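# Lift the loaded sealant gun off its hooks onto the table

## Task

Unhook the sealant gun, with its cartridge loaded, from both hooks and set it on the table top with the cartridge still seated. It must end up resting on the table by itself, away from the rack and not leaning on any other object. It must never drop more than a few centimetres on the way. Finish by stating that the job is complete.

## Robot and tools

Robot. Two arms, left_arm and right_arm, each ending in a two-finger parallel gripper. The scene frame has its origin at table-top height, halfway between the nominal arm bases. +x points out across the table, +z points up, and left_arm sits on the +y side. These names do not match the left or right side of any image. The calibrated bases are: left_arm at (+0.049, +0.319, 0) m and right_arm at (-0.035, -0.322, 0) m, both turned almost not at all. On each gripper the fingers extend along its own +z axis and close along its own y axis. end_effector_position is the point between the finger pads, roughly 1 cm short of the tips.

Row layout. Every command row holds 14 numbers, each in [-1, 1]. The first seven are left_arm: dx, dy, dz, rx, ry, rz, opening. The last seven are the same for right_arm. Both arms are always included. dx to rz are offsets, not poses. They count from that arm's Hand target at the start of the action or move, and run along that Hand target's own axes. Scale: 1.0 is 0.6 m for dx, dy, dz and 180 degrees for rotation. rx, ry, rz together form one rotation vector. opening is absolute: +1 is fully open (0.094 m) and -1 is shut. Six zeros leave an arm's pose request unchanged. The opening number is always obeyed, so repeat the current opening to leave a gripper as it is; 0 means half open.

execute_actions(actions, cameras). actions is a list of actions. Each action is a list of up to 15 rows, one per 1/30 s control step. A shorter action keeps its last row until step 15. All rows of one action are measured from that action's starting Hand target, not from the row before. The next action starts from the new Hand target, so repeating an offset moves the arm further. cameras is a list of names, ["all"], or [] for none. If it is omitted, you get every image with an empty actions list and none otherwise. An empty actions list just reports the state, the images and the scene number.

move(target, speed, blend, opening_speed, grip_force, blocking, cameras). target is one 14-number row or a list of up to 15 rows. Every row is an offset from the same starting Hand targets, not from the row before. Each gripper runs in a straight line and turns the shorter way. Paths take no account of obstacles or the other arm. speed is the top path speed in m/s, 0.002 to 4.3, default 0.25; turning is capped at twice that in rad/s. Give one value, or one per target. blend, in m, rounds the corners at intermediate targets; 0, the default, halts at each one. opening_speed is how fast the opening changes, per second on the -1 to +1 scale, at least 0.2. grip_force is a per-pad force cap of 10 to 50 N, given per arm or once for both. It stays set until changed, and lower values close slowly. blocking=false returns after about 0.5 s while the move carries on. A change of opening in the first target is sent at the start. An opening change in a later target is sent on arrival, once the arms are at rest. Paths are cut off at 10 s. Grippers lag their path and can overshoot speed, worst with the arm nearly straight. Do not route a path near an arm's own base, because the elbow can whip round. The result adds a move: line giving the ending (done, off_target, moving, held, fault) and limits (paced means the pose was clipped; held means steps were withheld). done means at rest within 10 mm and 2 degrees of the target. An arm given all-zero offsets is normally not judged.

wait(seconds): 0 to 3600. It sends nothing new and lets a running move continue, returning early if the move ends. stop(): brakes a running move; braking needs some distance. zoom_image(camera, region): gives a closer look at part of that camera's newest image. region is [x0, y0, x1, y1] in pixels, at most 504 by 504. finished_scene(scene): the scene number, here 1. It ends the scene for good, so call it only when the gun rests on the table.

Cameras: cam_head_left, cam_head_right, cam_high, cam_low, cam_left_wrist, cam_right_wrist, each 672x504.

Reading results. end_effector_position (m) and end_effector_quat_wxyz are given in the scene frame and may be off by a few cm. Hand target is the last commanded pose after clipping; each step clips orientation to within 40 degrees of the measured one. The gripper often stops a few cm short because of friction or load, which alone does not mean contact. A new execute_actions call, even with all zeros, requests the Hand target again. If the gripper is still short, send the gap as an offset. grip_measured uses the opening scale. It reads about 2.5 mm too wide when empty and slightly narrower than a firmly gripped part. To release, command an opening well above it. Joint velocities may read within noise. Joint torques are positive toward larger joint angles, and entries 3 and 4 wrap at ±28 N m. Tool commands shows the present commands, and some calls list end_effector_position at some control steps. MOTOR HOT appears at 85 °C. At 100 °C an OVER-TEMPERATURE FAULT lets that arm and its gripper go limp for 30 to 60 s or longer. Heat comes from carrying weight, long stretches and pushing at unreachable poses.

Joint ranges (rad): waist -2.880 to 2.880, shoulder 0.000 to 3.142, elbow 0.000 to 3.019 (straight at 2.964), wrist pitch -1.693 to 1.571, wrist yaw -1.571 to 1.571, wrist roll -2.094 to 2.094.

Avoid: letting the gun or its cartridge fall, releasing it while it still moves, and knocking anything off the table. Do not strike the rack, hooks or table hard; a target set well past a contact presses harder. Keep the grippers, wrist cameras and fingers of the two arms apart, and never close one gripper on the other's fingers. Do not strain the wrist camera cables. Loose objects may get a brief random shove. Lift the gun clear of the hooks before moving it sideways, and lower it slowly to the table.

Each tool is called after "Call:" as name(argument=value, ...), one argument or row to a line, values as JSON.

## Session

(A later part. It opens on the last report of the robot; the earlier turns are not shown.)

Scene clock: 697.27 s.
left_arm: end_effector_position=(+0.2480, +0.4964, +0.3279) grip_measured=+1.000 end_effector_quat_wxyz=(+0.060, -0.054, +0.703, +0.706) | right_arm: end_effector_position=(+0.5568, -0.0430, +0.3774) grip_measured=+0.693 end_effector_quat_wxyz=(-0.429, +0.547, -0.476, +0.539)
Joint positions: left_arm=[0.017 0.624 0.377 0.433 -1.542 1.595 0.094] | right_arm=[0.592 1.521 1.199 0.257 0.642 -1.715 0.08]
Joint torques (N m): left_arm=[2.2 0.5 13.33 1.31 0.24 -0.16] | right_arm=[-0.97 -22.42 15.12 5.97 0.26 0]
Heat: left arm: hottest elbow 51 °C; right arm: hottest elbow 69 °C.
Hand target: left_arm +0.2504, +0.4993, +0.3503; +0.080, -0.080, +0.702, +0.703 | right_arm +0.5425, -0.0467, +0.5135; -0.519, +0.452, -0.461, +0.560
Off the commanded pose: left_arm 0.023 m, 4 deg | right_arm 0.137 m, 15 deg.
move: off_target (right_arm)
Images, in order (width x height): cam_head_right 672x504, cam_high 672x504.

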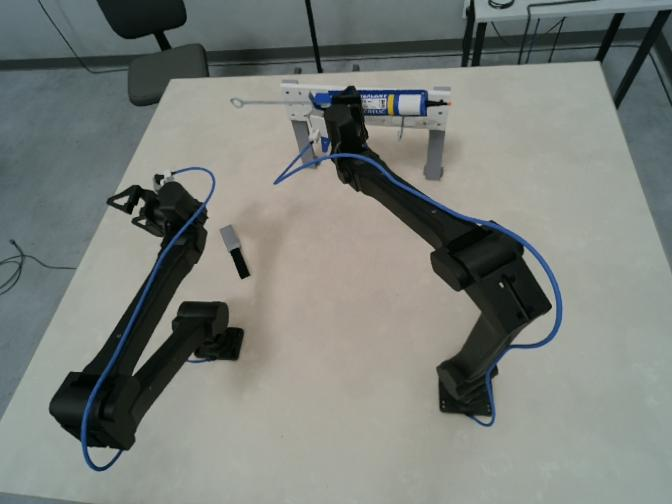

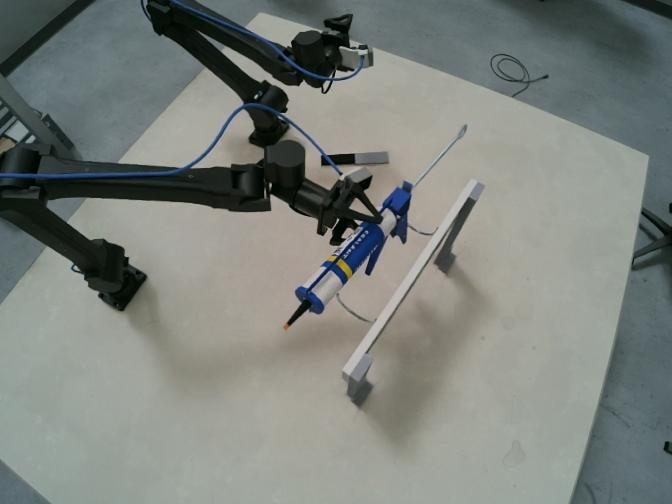

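Call:
move(
  target=[0,0,0,0,0,0,1,0.0323,0.0228,-0.171,0,0,0,0.3],
  speed=0.1,
  cameras=["cam_high","cam_head_right"],
)

Scene clock: 709.43 s.
left_arm: end_effector_position=(+0.2480, +0.4964, +0.3279) grip_measured=+1.000 end_effector_quat_wxyz=(+0.060, -0.054, +0.703, +0.706) | right_arm: end_effector_position=(+0.4548, -0.0613, +0.3707) grip_measured=+0.693 end_effector_quat_wxyz=(-0.433, +0.540, -0.468, +0.549)
Joint positions: left_arm=[0.017 0.624 0.377 0.433 -1.542 1.595 0.094] | right_arm=[0.696 1.295 0.929 0.337 0.75 -1.74 0.08]
Joint torques (N m): left_arm=[2.26 0.5 13.31 1.32 0.24 -0.16] | right_arm=[-0.44 -16.97 14.75 5.86 0.24 0]
Heat: left arm: hottest elbow 51 °C; right arm: hottest elbow 66 °C.
Hand target: left_arm +0.2504, +0.4993, +0.3503; +0.080, -0.080, +0.702, +0.703 | right_arm +0.4426, -0.0617, +0.4835; -0.519, +0.452, -0.462, +0.560
Off the commanded pose: left_arm 0.023 m, 4 deg | right_arm 0.113 m, 14 deg.
move: off_target (right_arm)
Images, in order (width x height): cam_head_right 672x504, cam_high 672x504.

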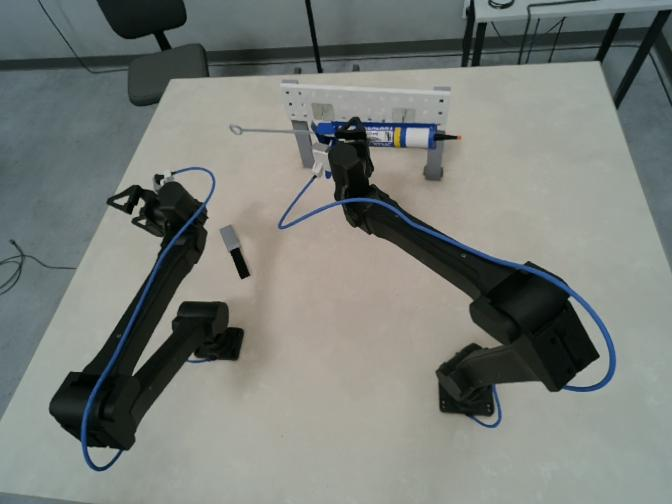

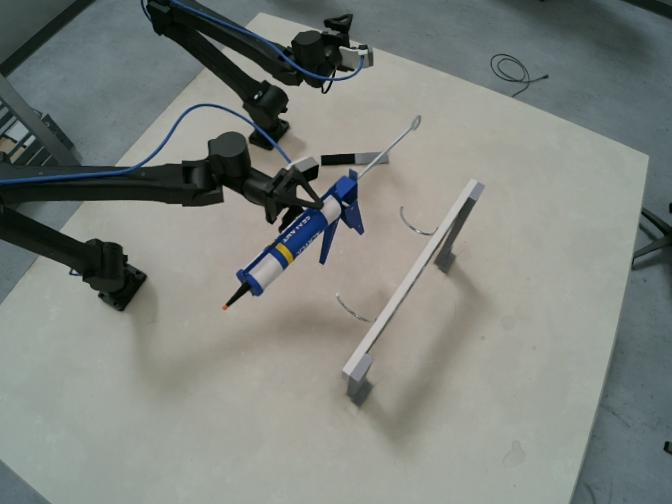

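Call:
move(
  target=[0,0,0,0,0,0,1,0.033,0.042,-0.056,-0.167,0,0,0.3],
  speed=0.1,
)

Scene clock: 726.07 s.
left_arm: end_effector_position=(+0.2480, +0.4964, +0.3279) grip_measured=+1.000 end_effector_quat_wxyz=(+0.060, -0.054, +0.703, +0.706) | right_arm: end_effector_position=(+0.3946, -0.0996, +0.3353) grip_measured=+0.693 end_effector_quat_wxyz=(-0.285, +0.637, -0.589, +0.407)
Joint positions: left_arm=[0.017 0.624 0.377 0.433 -1.542 1.595 0.094] | right_arm=[0.704 1.167 1.08 -0.638 0.704 -1.264 0.08]
Joint torques (N m): left_arm=[2.26 0.5 13.33 1.32 0.24 -0.16] | right_arm=[-0.15 -11.4 20.74 3.33 1.05 0.14]
Heat: left arm: hottest elbow 51 °C; right arm: hottest elbow 63 °C.
Hand target: left_arm +0.2504, +0.4993, +0.3503; +0.080, -0.080, +0.702, +0.703 | right_arm +0.4127, -0.0807, +0.4536; -0.385, +0.571, -0.591, +0.421
Off the commanded pose: left_arm 0.023 m, 4 deg | right_arm 0.121 m, 14 deg.
move: off_target (right_arm)

Call:
move(
  target=[0,0,0,0,0,0,1,0.013,0.0666,0.0614,-0.167,0,0,0.3],
  speed=0.1,
)

Scene clock: 735.70 s.
left_arm: end_effector_position=(+0.2480, +0.4964, +0.3279) grip_measured=+1.000 end_effector_quat_wxyz=(+0.060, -0.054, +0.703, +0.706) | right_arm: end_effector_position=(+0.4064, -0.0962, +0.3058) grip_measured=+0.693 end_effector_quat_wxyz=(-0.130, +0.691, -0.673, +0.230)
Joint positions: left_arm=[0.017 0.624 0.377 0.433 -1.542 1.595 0.094] | right_arm=[0.601 1.403 1.428 -1.228 0.399 -1.062 0.08]
Joint torques (N m): left_arm=[2.2 0.56 13.31 1.32 0.24 -0.16] | right_arm=[-2.78 -15.27 19.15 1.87 0.67 0.1]
Heat: left arm: hottest elbow 51 °C; right arm: hottest elbow 63 °C.
Hand target: left_arm +0.2504, +0.4993, +0.3503; +0.080, -0.080, +0.702, +0.703 | right_arm +0.4327, -0.0909, +0.4035; -0.223, +0.651, -0.680, +0.253
Off the commanded pose: left_arm 0.023 m, 4 deg | right_arm 0.101 m, 12 deg.
move: off_target (right_arm)

Call:
move(
  target=[0,0,0,0,0,0,1,0,0.0787,0.043,-0.205,0,0,0.3],
  speed=0.1,
  cameras=["cam_high","cam_head_right","cam_right_wrist","cam_low"],
)

Scene clock: 746.87 s.
left_arm: end_effector_position=(+0.2480, +0.4964, +0.3279) grip_measured=+1.000 end_effector_quat_wxyz=(+0.060, -0.054, +0.703, +0.706) | right_arm: end_effector_position=(+0.3965, -0.0914, +0.2844) grip_measured=+0.693 end_effector_quat_wxyz=(+0.017, +0.692, -0.721, +0.022)
Joint positions: left_arm=[0.017 0.624 0.377 0.433 -1.542 1.595 0.094] | right_arm=[0.5 1.636 1.709 -1.667 0.051 -1.02 0.08]
Joint torques (N m): left_arm=[2.26 0.5 13.31 1.31 0.24 -0.16] | right_arm=[-2.67 -18.02 16.35 0.12 -0.11 -0.1]
Heat: left arm: hottest elbow 51 °C; right arm: hottest elbow 63 °C.
Hand target: left_arm +0.2504, +0.4993, +0.3503; +0.080, -0.080, +0.702, +0.703 | right_arm +0.4125, -0.0911, +0.3536; -0.006, +0.688, -0.725, +0.025
Off the commanded pose: left_arm 0.023 m, 4 deg | right_arm 0.071 m, 3 deg.
joint sent to its limit (right arm) — joint 4 (wrist pitch), lower limit. The joint targets are off in position and orientation.
move: off_target (right_arm)
Images, in order (width x height): cam_head_right 672x504, cam_high 672x504, cam_low 672x504, cam_right_wrist 672x504.

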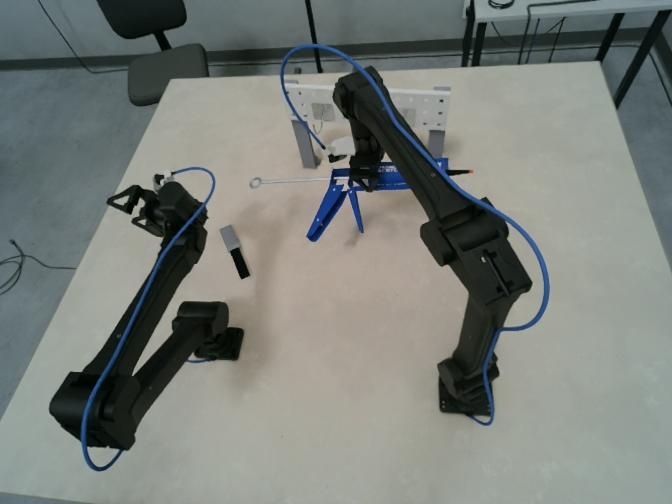

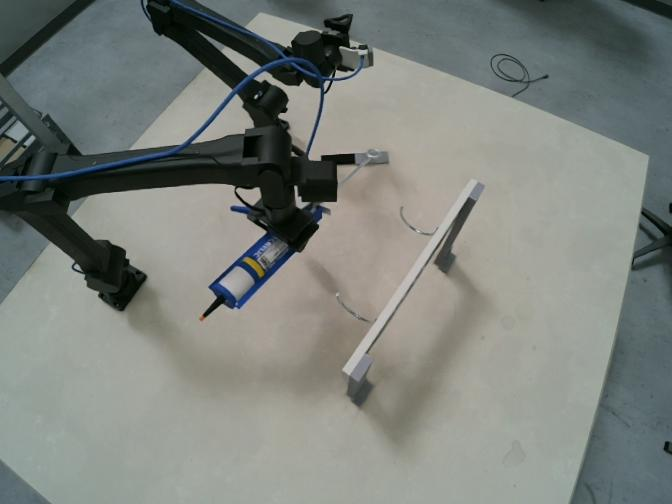

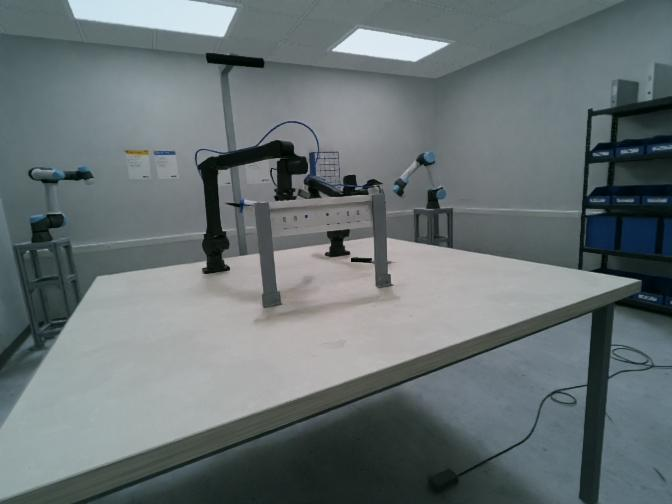

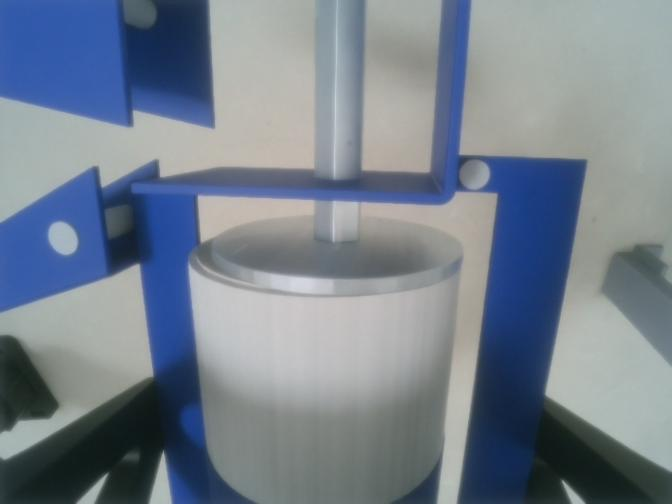

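Call:
move(
  target=[0,0,0,0,0,0,1,0,0,0.22,0,-0.033,0,0.3],
  speed=0.08,
  cameras=["cam_high","cam_low","cam_head_right"],
)

Scene clock: 761.37 s.
left_arm: end_effector_position=(+0.2480, +0.4964, +0.3279) grip_measured=+1.000 end_effector_quat_wxyz=(+0.060, -0.054, +0.703, +0.706) | right_arm: end_effector_position=(+0.4008, -0.0961, +0.1728) grip_measured=+0.693 end_effector_quat_wxyz=(+0.013, +0.690, -0.723, -0.023)
Joint positions: left_arm=[0.017 0.624 0.377 0.433 -1.542 1.595 0.094] | right_arm=[0.456 1.671 1.46 -1.398 -0.037 -1.06 0.08]
Joint torques (N m): left_arm=[2.2 0.5 13.31 1.32 0.24 -0.16] | right_arm=[-2.55 -19.25 11.77 0.76 -0.31 -0.11]
Heat: left arm: hottest elbow 51 °C; right arm: hottest elbow 63 °C.
Hand target: left_arm +0.2504, +0.4993, +0.3503; +0.080, -0.080, +0.702, +0.703 | right_arm +0.4183, -0.0949, +0.2216; -0.043, +0.689, -0.724, -0.010
Off the commanded pose: left_arm 0.023 m, 4 deg | right_arm 0.052 m, 7 deg.
move: off_target (right_arm)
Images, in order (width x height): cam_head_right 672x504, cam_high 672x504, cam_low 672x504.

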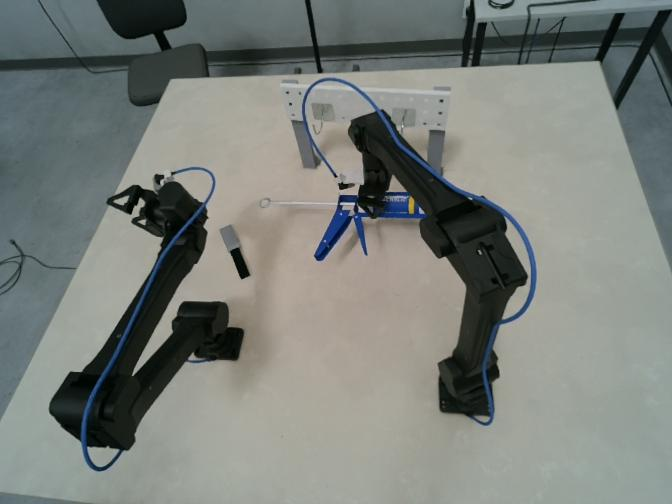

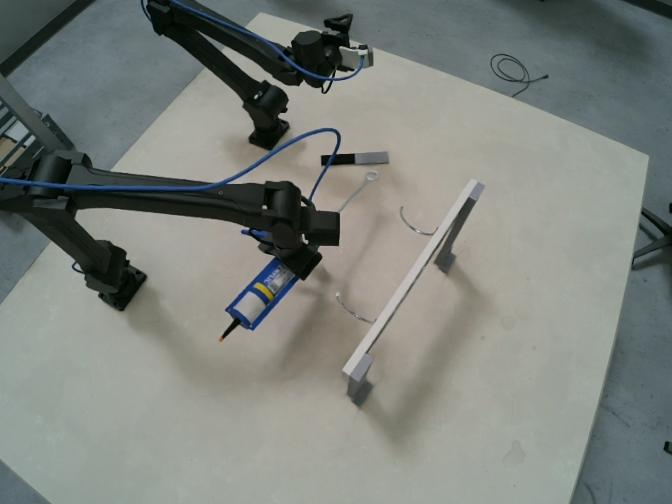

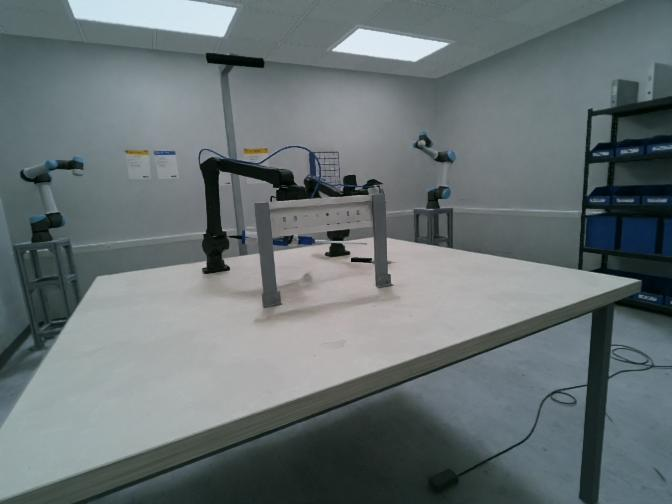

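Call:
zoom_image(
  camera="cam_low",
  region=[220, 170, 420, 290],
)

Call:
zoom_image(
  camera="cam_high",
  region=[190, 130, 400, 360],
)

Scaled by 2.520 from the camera's image (finer frame: 960x720).

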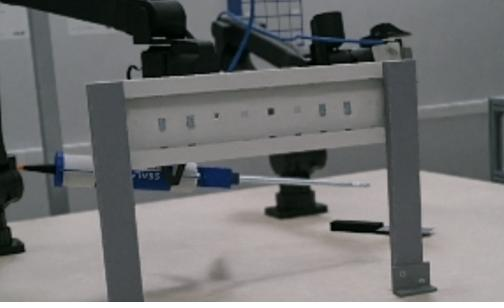

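Scaled by 2.191 from the camera's image (finer frame: 960x720).

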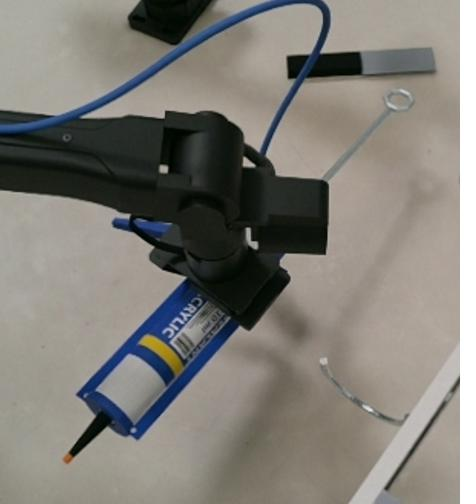

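Call:
move(
  target=[0,0,0,0,0,0,1,0,0,0.15,0,-0.03,0,0.3],
  speed=0.08,
  cameras=["cam_high","cam_low","cam_head_right"],
)

Call:
zoom_image(
  camera="cam_low",
  region=[220, 170, 420, 290],
)

Call:
zoom_image(
  camera="cam_high",
  region=[190, 130, 400, 360],
)

Scene clock: 779.93 s.
left_arm: end_effector_position=(+0.2480, +0.4964, +0.3279) grip_measured=+1.000 end_effector_quat_wxyz=(+0.060, -0.054, +0.703, +0.706) | right_arm: end_effector_position=(+0.3968, -0.0934, +0.0855) grip_measured=+0.693 end_effector_quat_wxyz=(-0.021, +0.689, -0.722, -0.056)
Joint positions: left_arm=[0.017 0.624 0.377 0.433 -1.542 1.595 0.094] | right_arm=[0.436 1.711 1.268 -1.123 -0.119 -1.079 0.08]
Joint torques (N m): left_arm=[2.26 0.5 13.31 1.32 0.24 -0.16] | right_arm=[-2.67 -18.96 11.17 0.88 -0.5 -0.09]
Heat: left arm: hottest elbow 51 °C; right arm: hottest elbow 62 °C.
Hand target: left_arm +0.2504, +0.4993, +0.3503; +0.080, -0.080, +0.702, +0.703 | right_arm +0.4225, -0.0881, +0.1321; -0.077, +0.687, -0.721, -0.043
Off the commanded pose: left_arm 0.023 m, 4 deg | right_arm 0.053 m, 7 deg.
move: off_target (right_arm)
Images, in order (width x height): cam_head_right 672x504, cam_high 672x504, cam_low 672x504.

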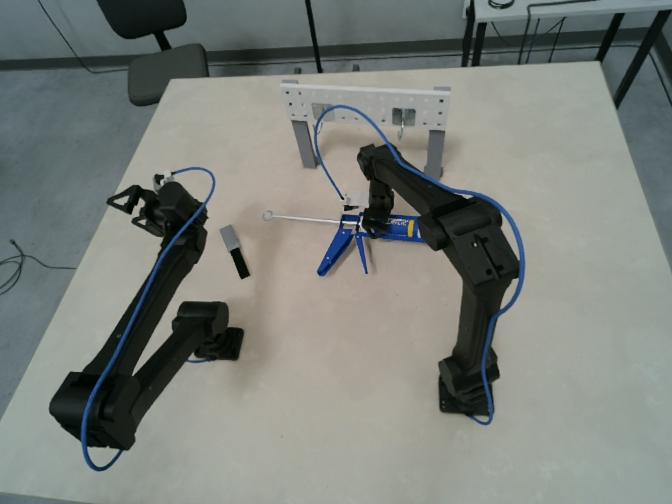

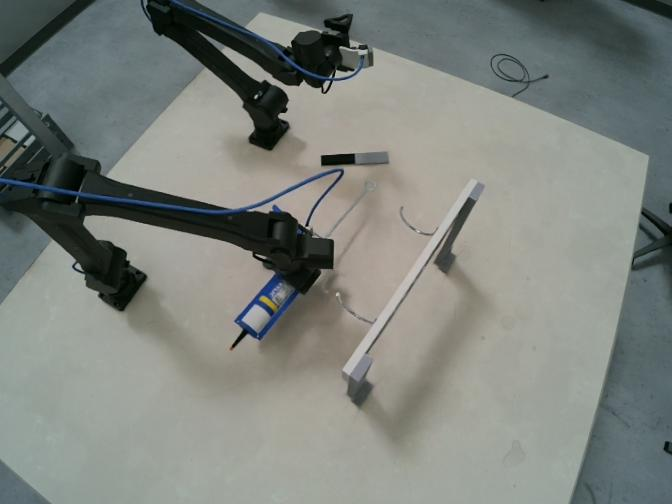

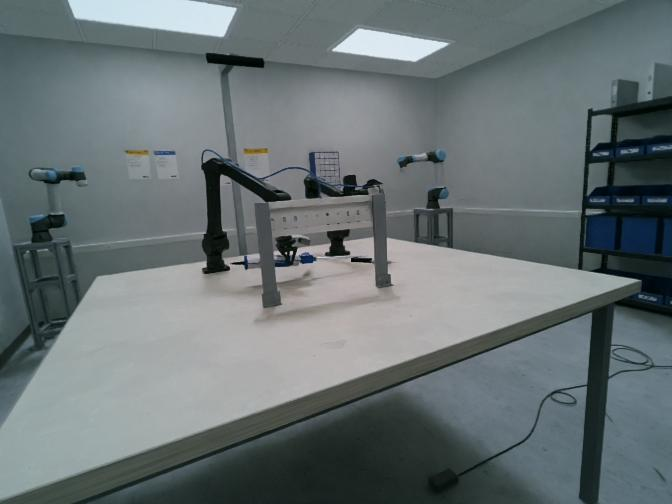

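Scaled by 2.520 from the camera's image (finer frame: 960x720).

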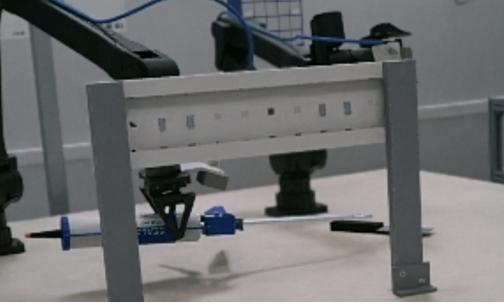

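Scaled by 2.191 from the camera's image (finer frame: 960x720).

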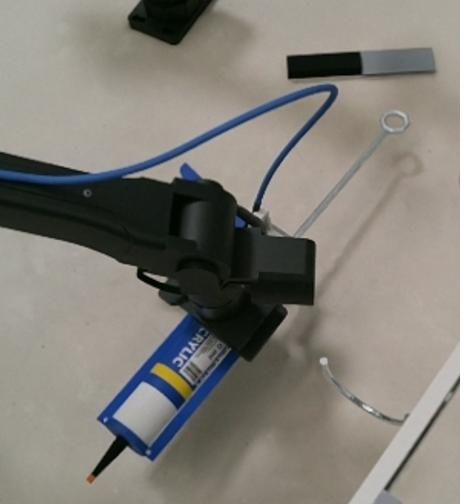

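Call:
move(
  target=[0,0,0,0,0,0,1,0,0,0.06,0,-0.005,0,0.3],
  speed=0.05,
)

Call:
move(
  target=[0,0,0,0,0,0,1,0,0,0.0167,0,0,0,0.3],
  speed=0.04,
  cameras=["cam_low","cam_high"],
)

Call:
zoom_image(
  camera="cam_low",
  region=[220, 190, 420, 310],
)

Scene clock: 788.00 s.
left_arm: end_effector_position=(+0.2480, +0.4964, +0.3279) grip_measured=+1.000 end_effector_quat_wxyz=(+0.060, -0.054, +0.703, +0.706) | right_arm: end_effector_position=(+0.3979, -0.0904, +0.0524) grip_measured=+0.693 end_effector_quat_wxyz=(-0.028, +0.689, -0.721, -0.060)
Joint positions: left_arm=[0.017 0.624 0.377 0.433 -1.542 1.595 0.094] | right_arm=[0.436 1.751 1.224 -1.027 -0.132 -1.079 0.08]
Joint torques (N m): left_arm=[2.26 0.44 13.33 1.32 0.24 -0.16] | right_arm=[-2.37 -19.31 10.65 0.99 -0.54 -0.01]
Heat: left arm: hottest elbow 51 °C; right arm: hottest elbow 61 °C.
Hand target: left_arm +0.2504, +0.4993, +0.3503; +0.080, -0.080, +0.702, +0.703 | right_arm +0.4245, -0.0821, +0.0966; -0.083, +0.687, -0.720, -0.048
Off the commanded pose: left_arm 0.023 m, 4 deg | right_arm 0.052 m, 6 deg.
move: off_target (right_arm)

Scene clock: 788.73 s.
left_arm: end_effector_position=(+0.2480, +0.4964, +0.3279) grip_measured=+1.000 end_effector_quat_wxyz=(+0.060, -0.054, +0.703, +0.706) | right_arm: end_effector_position=(+0.3999, -0.0894, +0.0454) grip_measured=+0.693 end_effector_quat_wxyz=(-0.031, +0.689, -0.721, -0.059)
Joint positions: left_arm=[0.017 0.624 0.377 0.433 -1.542 1.595 0.094] | right_arm=[0.436 1.762 1.218 -1.005 -0.132 -1.079 0.08]
Joint torques (N m): left_arm=[2.26 0.5 13.31 1.32 0.24 -0.16] | right_arm=[-2.02 -19.02 10.29 1.02 -0.53 0.03]
Heat: left arm: hottest elbow 51 °C; right arm: hottest elbow 61 °C.
Hand target: left_arm +0.2504, +0.4993, +0.3503; +0.080, -0.080, +0.702, +0.703 | right_arm +0.4249, -0.0802, +0.0868; -0.083, +0.687, -0.720, -0.048
Off the commanded pose: left_arm 0.023 m, 4 deg | right_arm 0.049 m, 6 deg.
move: off_target (right_arm)
Images, in order (width x height): cam_high 672x504, cam_low 672x504.

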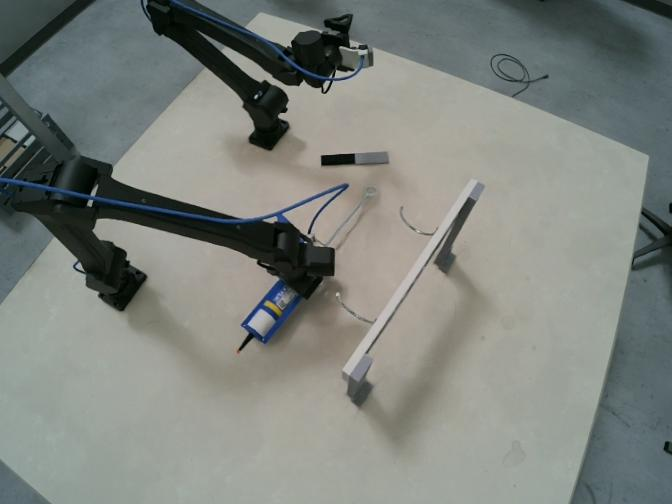

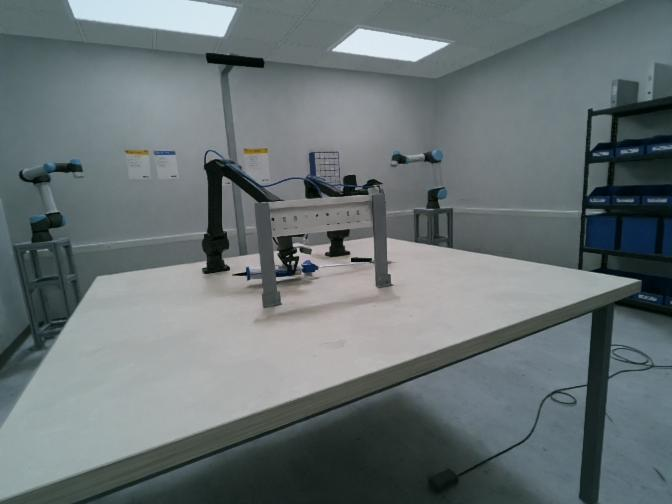

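Scaled by 2.520 from the camera's image (finer frame: 960x720).

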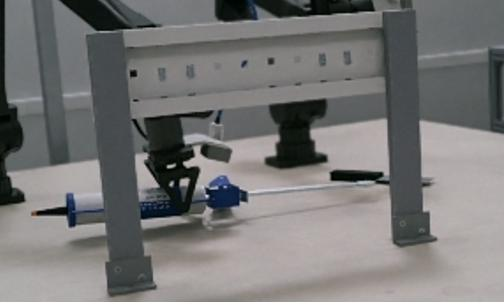

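Call:
move(
  target=[0,0,0,0,0,0,1,0,0,0.0133,0,0,0,0.3],
  speed=0.03,
)

Call:
move(
  target=[0,0,0,0,0,0,1,0,0,0.0133,0,0,0,0.3],
  speed=0.03,
  cameras=["cam_low","cam_right_wrist"],
)

Call:
zoom_image(
  camera="cam_low",
  region=[220, 190, 420, 310],
)

Scene clock: 794.20 s.
left_arm: end_effector_position=(+0.2480, +0.4964, +0.3279) grip_measured=+1.000 end_effector_quat_wxyz=(+0.060, -0.054, +0.703, +0.706) | right_arm: end_effector_position=(+0.4001, -0.0893, +0.0376) grip_measured=+0.693 end_effector_quat_wxyz=(-0.031, +0.689, -0.721, -0.059)
Joint positions: left_arm=[0.017 0.624 0.377 0.433 -1.542 1.595 0.094] | right_arm=[0.436 1.773 1.211 -0.985 -0.132 -1.079 0.08]
Joint torques (N m): left_arm=[2.2 0.44 13.31 1.33 0.24 -0.16] | right_arm=[-1.79 -18.9 10.3 1.16 -0.52 0.05]
Heat: left arm: hottest elbow 51 °C; right arm: hottest elbow 60 °C.
Hand target: left_arm +0.2504, +0.4993, +0.3503; +0.080, -0.080, +0.702, +0.703 | right_arm +0.4253, -0.0788, +0.0788; -0.083, +0.687, -0.720, -0.048
Off the commanded pose: left_arm 0.023 m, 4 deg | right_arm 0.050 m, 6 deg.
move: off_target (right_arm)

Scene clock: 794.83 s.
left_arm: end_effector_position=(+0.2480, +0.4964, +0.3279) grip_measured=+1.000 end_effector_quat_wxyz=(+0.060, -0.054, +0.703, +0.706) | right_arm: end_effector_position=(+0.4003, -0.0885, +0.0329) grip_measured=+0.693 end_effector_quat_wxyz=(-0.033, +0.689, -0.721, -0.060)
Joint positions: left_arm=[0.017 0.624 0.377 0.433 -1.542 1.595 0.094] | right_arm=[0.436 1.78 1.205 -0.971 -0.135 -1.079 0.08]
Joint torques (N m): left_arm=[2.26 0.5 13.33 1.31 0.24 -0.16] | right_arm=[-2.08 -18.55 10.13 1.26 -0.41 0.07]
Heat: left arm: hottest elbow 51 °C; right arm: hottest elbow 60 °C.
Hand target: left_arm +0.2504, +0.4993, +0.3503; +0.080, -0.080, +0.702, +0.703 | right_arm +0.4259, -0.0773, +0.0712; -0.083, +0.687, -0.720, -0.048
Off the commanded pose: left_arm 0.023 m, 4 deg | right_arm 0.047 m, 6 deg.
move: off_target (right_arm)

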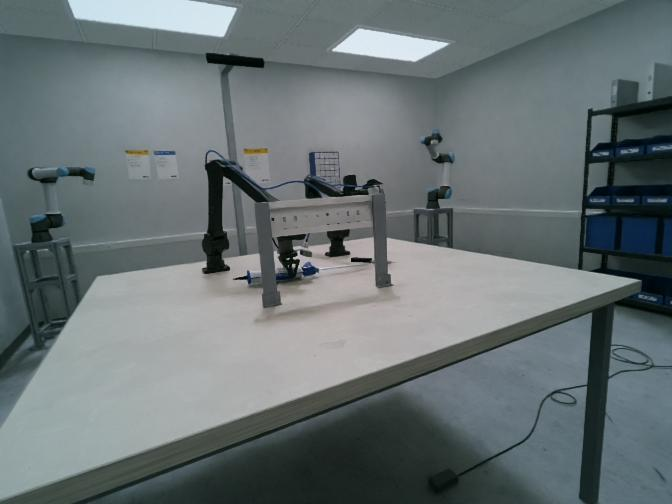

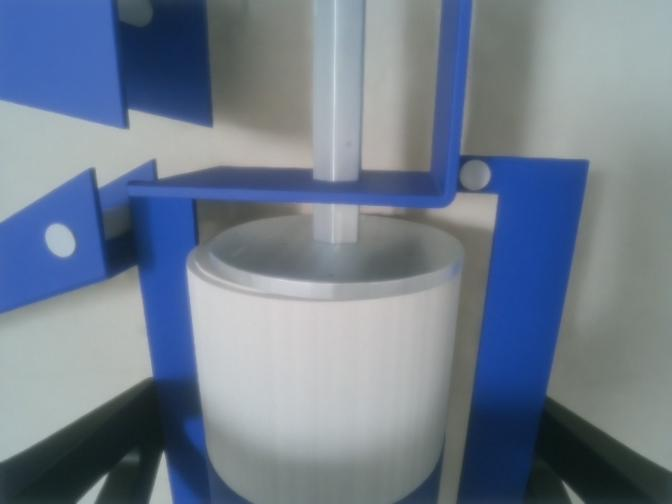

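Scaled by 2.520 from the camera's image (finer frame: 960x720).

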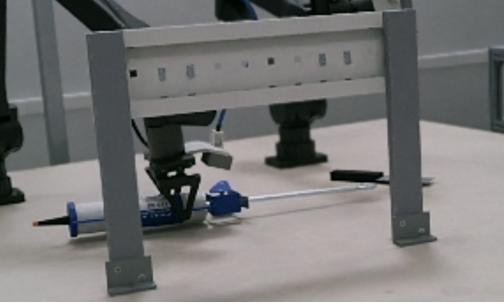

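Call:
move(
  target=[0,0,0,0,0,0,1,0,0,0.0133,0,0,0,0.3],
  speed=0.03,
)

Call:
move(
  target=[0,0,0,0,0,0,1,0,0,0.0133,0,0,0,0.3],
  speed=0.03,
  cameras=["cam_low","cam_right_wrist"],
)

Call:
zoom_image(
  camera="cam_low",
  region=[220, 230, 340, 310],
)

Scene clock: 800.53 s.
left_arm: end_effector_position=(+0.2480, +0.4964, +0.3279) grip_measured=+1.000 end_effector_quat_wxyz=(+0.060, -0.054, +0.703, +0.706) | right_arm: end_effector_position=(+0.4007, -0.0874, +0.0286) grip_measured=+0.693 end_effector_quat_wxyz=(-0.035, +0.689, -0.721, -0.062)
Joint positions: left_arm=[0.017 0.624 0.377 0.433 -1.542 1.595 0.094] | right_arm=[0.436 1.787 1.202 -0.958 -0.14 -1.08 0.08]
Joint torques (N m): left_arm=[2.26 0.5 13.31 1.32 0.24 -0.16] | right_arm=[-1.55 -18.2 9.92 1.47 -0.25 0.09]
Heat: left arm: hottest elbow 51 °C; right arm: hottest elbow 59 °C.
Hand target: left_arm +0.2504, +0.4993, +0.3503; +0.080, -0.080, +0.702, +0.703 | right_arm +0.4263, -0.0758, +0.0632; -0.083, +0.687, -0.720, -0.048
Off the commanded pose: left_arm 0.023 m, 4 deg | right_arm 0.045 m, 6 deg.
move: off_target (right_arm)

Scene clock: 801.07 s.
left_arm: end_effector_position=(+0.2480, +0.4964, +0.3279) grip_measured=+1.000 end_effector_quat_wxyz=(+0.060, -0.054, +0.703, +0.706) | right_arm: end_effector_position=(+0.4005, -0.0870, +0.0282) grip_measured=+0.693 end_effector_quat_wxyz=(-0.036, +0.690, -0.721, -0.063)
Joint positions: left_arm=[0.017 0.624 0.377 0.433 -1.542 1.595 0.094] | right_arm=[0.436 1.787 1.201 -0.956 -0.143 -1.08 0.08]
Joint torques (N m): left_arm=[2.26 0.5 13.31 1.32 0.24 -0.16] | right_arm=[-1.79 -17.14 9.65 2.24 -0.11 0.13]
Heat: left arm: hottest elbow 51 °C; right arm: hottest elbow 59 °C.
Hand target: left_arm +0.2504, +0.4993, +0.3503; +0.080, -0.080, +0.702, +0.703 | right_arm +0.4267, -0.0744, +0.0554; -0.083, +0.687, -0.720, -0.048
Off the commanded pose: left_arm 0.023 m, 4 deg | right_arm 0.040 m, 6 deg.
move: off_target (right_arm)

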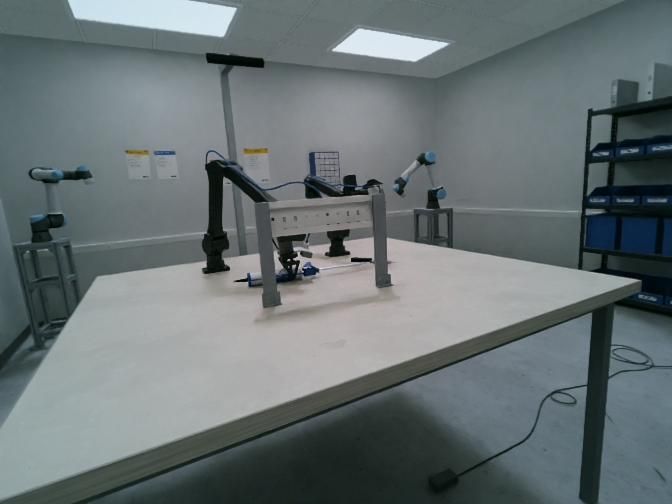

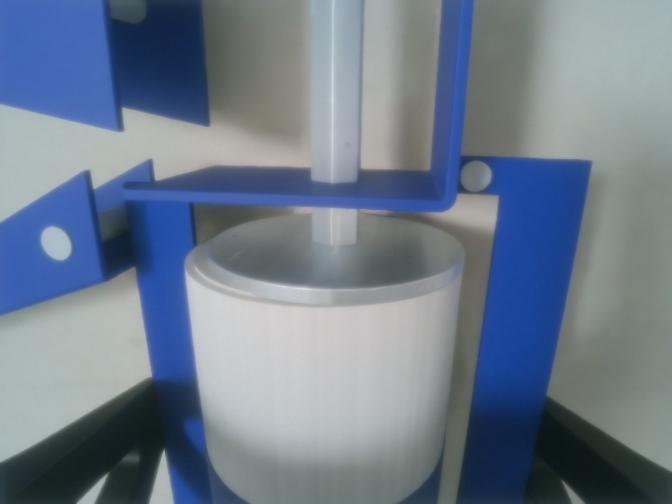

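Scaled by 4.200 from the camera's image (finer frame: 960x720).

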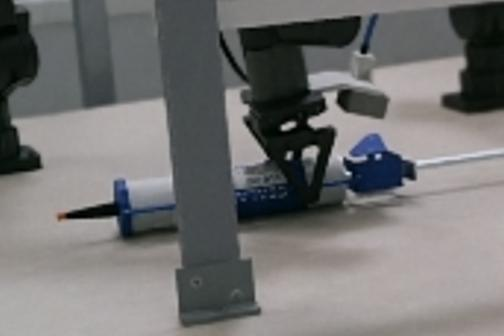

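Call:
move(
  target=[0,0,0,0,0,0,1,0,0,0.01,0,0.022,0,0.3],
  speed=0.03,
  cameras=["cam_low","cam_right_wrist"],
)

Call:
zoom_image(
  camera="cam_low",
  region=[220, 230, 340, 310],
)

Scene clock: 807.77 s.
left_arm: end_effector_position=(+0.2480, +0.4964, +0.3279) grip_measured=+1.000 end_effector_quat_wxyz=(+0.060, -0.054, +0.703, +0.706) | right_arm: end_effector_position=(+0.4001, -0.0887, +0.0280) grip_measured=+0.693 end_effector_quat_wxyz=(-0.027, +0.689, -0.723, -0.048)
Joint positions: left_arm=[0.017 0.624 0.377 0.433 -1.542 1.595 0.094] | right_arm=[0.445 1.788 1.203 -0.963 -0.109 -1.068 0.08]
Joint torques (N m): left_arm=[2.26 0.44 13.31 1.32 0.24 -0.16] | right_arm=[-0.38 -14.97 11.21 1.22 0.9 0.21]
Heat: left arm: hottest elbow 51 °C; right arm: hottest elbow 58 °C.
Hand target: left_arm +0.2504, +0.4993, +0.3503; +0.080, -0.080, +0.702, +0.703 | right_arm +0.4270, -0.0733, +0.0495; -0.058, +0.688, -0.723, -0.024
Off the commanded pose: left_arm 0.023 m, 4 deg | right_arm 0.038 m, 4 deg.
move: off_target (right_arm)

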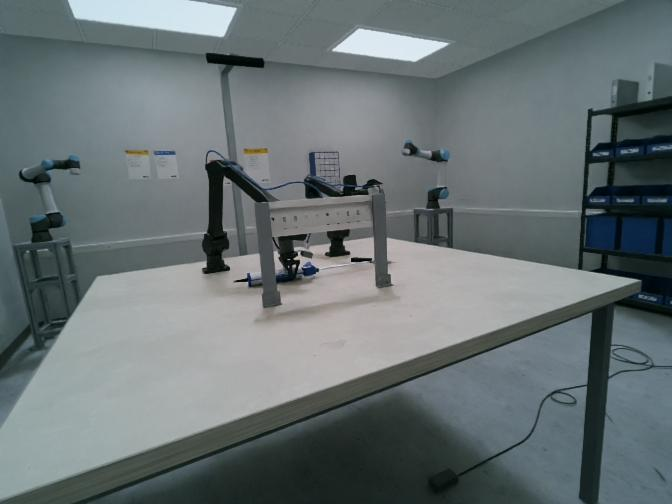

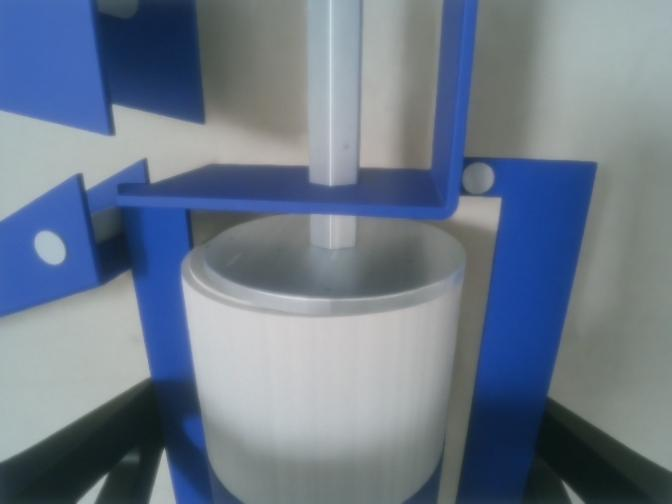

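Scaled by 4.200 from the camera's image (finer frame: 960x720).

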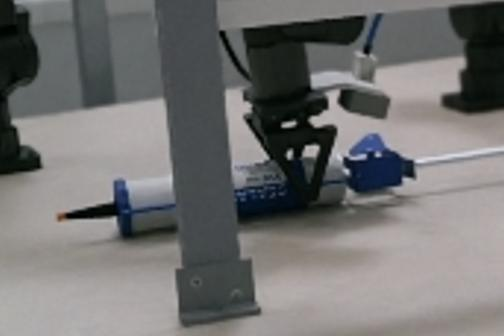

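Call:
move(
  target=[0,0,0,0,0,0,1,0.012,0.025,0,0,0,0,0.3],
  speed=0.03,
)

Call:
move(
  target=[0,0,0,0,0,0,1,0,0,0,0,0,0,1],
  opening_speed=0.3,
  cameras=["cam_low","cam_right_wrist","cam_high"],
)

Call:
zoom_image(
  camera="cam_low",
  region=[220, 230, 340, 310],
)

Scene clock: 816.13 s.
left_arm: end_effector_position=(+0.2480, +0.4964, +0.3279) grip_measured=+1.000 end_effector_quat_wxyz=(+0.060, -0.054, +0.703, +0.706) | right_arm: end_effector_position=(+0.3997, -0.0885, +0.0287) grip_measured=+0.693 end_effector_quat_wxyz=(-0.029, +0.689, -0.723, -0.047)
Joint positions: left_arm=[0.017 0.624 0.377 0.433 -1.542 1.595 0.094] | right_arm=[0.447 1.784 1.199 -0.96 -0.106 -1.067 0.08]
Joint torques (N m): left_arm=[2.26 0.5 13.33 1.32 0.24 -0.16] | right_arm=[-0.32 -17.44 7.66 1.87 0.85 0.22]
Heat: left arm: hottest elbow 51 °C; right arm: hottest elbow 56 °C.
Hand target: left_arm +0.2504, +0.4993, +0.3503; +0.080, -0.080, +0.702, +0.703 | right_arm +0.4117, -0.0796, +0.0479; -0.058, +0.688, -0.723, -0.025
Off the commanded pose: left_arm 0.023 m, 4 deg | right_arm 0.024 m, 4 deg.
move: off_target (right_arm)

Scene clock: 818.70 s.
left_arm: end_effector_position=(+0.2480, +0.4964, +0.3279) grip_measured=+1.000 end_effector_quat_wxyz=(+0.060, -0.054, +0.703, +0.706) | right_arm: end_effector_position=(+0.4029, -0.0888, +0.0329) grip_measured=+0.997 end_effector_quat_wxyz=(-0.036, +0.688, -0.724, -0.032)
Joint positions: left_arm=[0.017 0.624 0.377 0.433 -1.542 1.595 0.094] | right_arm=[0.452 1.771 1.195 -0.945 -0.083 -1.057 0.094]
Joint torques (N m): left_arm=[2.26 0.5 13.33 1.31 0.24 -0.16] | right_arm=[-0.56 -15.91 8.09 1.4 0.02 0.11]
Heat: left arm: hottest elbow 51 °C; right arm: hottest elbow 56 °C.
Hand target: left_arm +0.2504, +0.4993, +0.3503; +0.080, -0.080, +0.702, +0.703 | right_arm +0.4118, -0.0798, +0.0480; -0.058, +0.688, -0.723, -0.024
Off the commanded pose: left_arm 0.023 m, 4 deg | right_arm 0.020 m, 3 deg.
move: done
Images, in order (width x height): cam_high 672x504, cam_low 672x504, cam_right_wrist 672x504.

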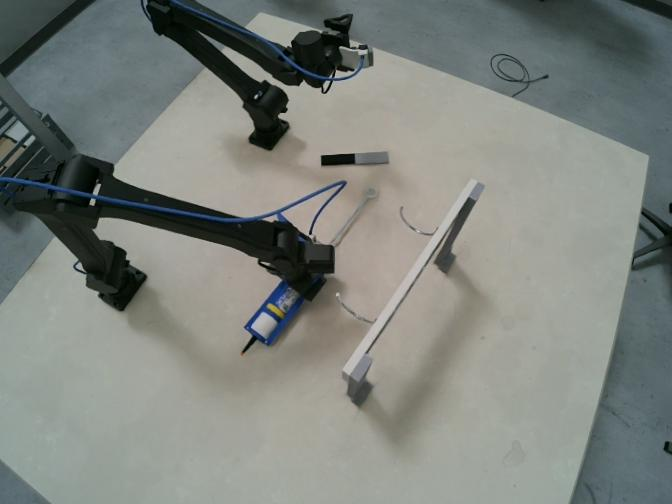

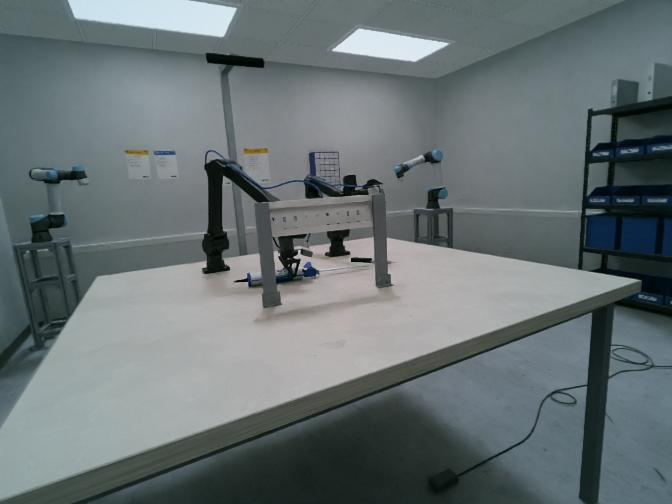

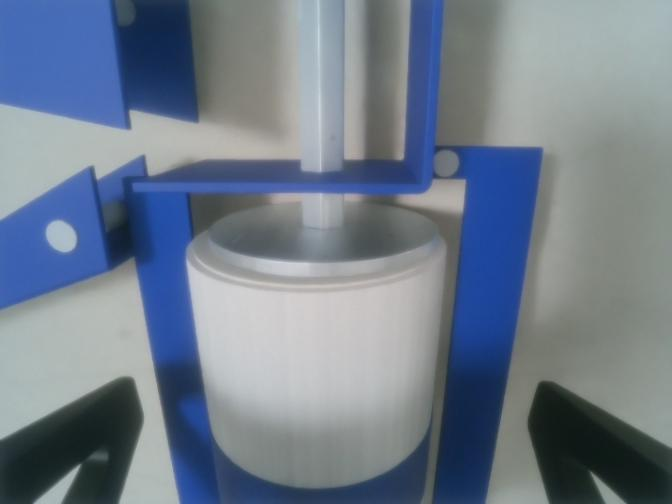

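Scaled by 4.200 from the camera's image (finer frame: 960x720).

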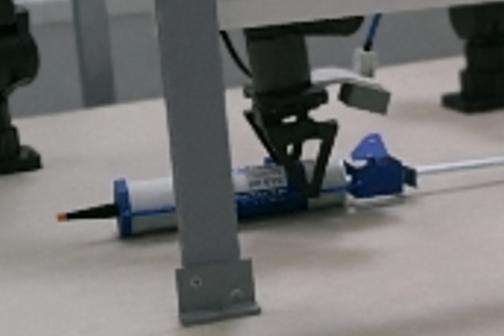

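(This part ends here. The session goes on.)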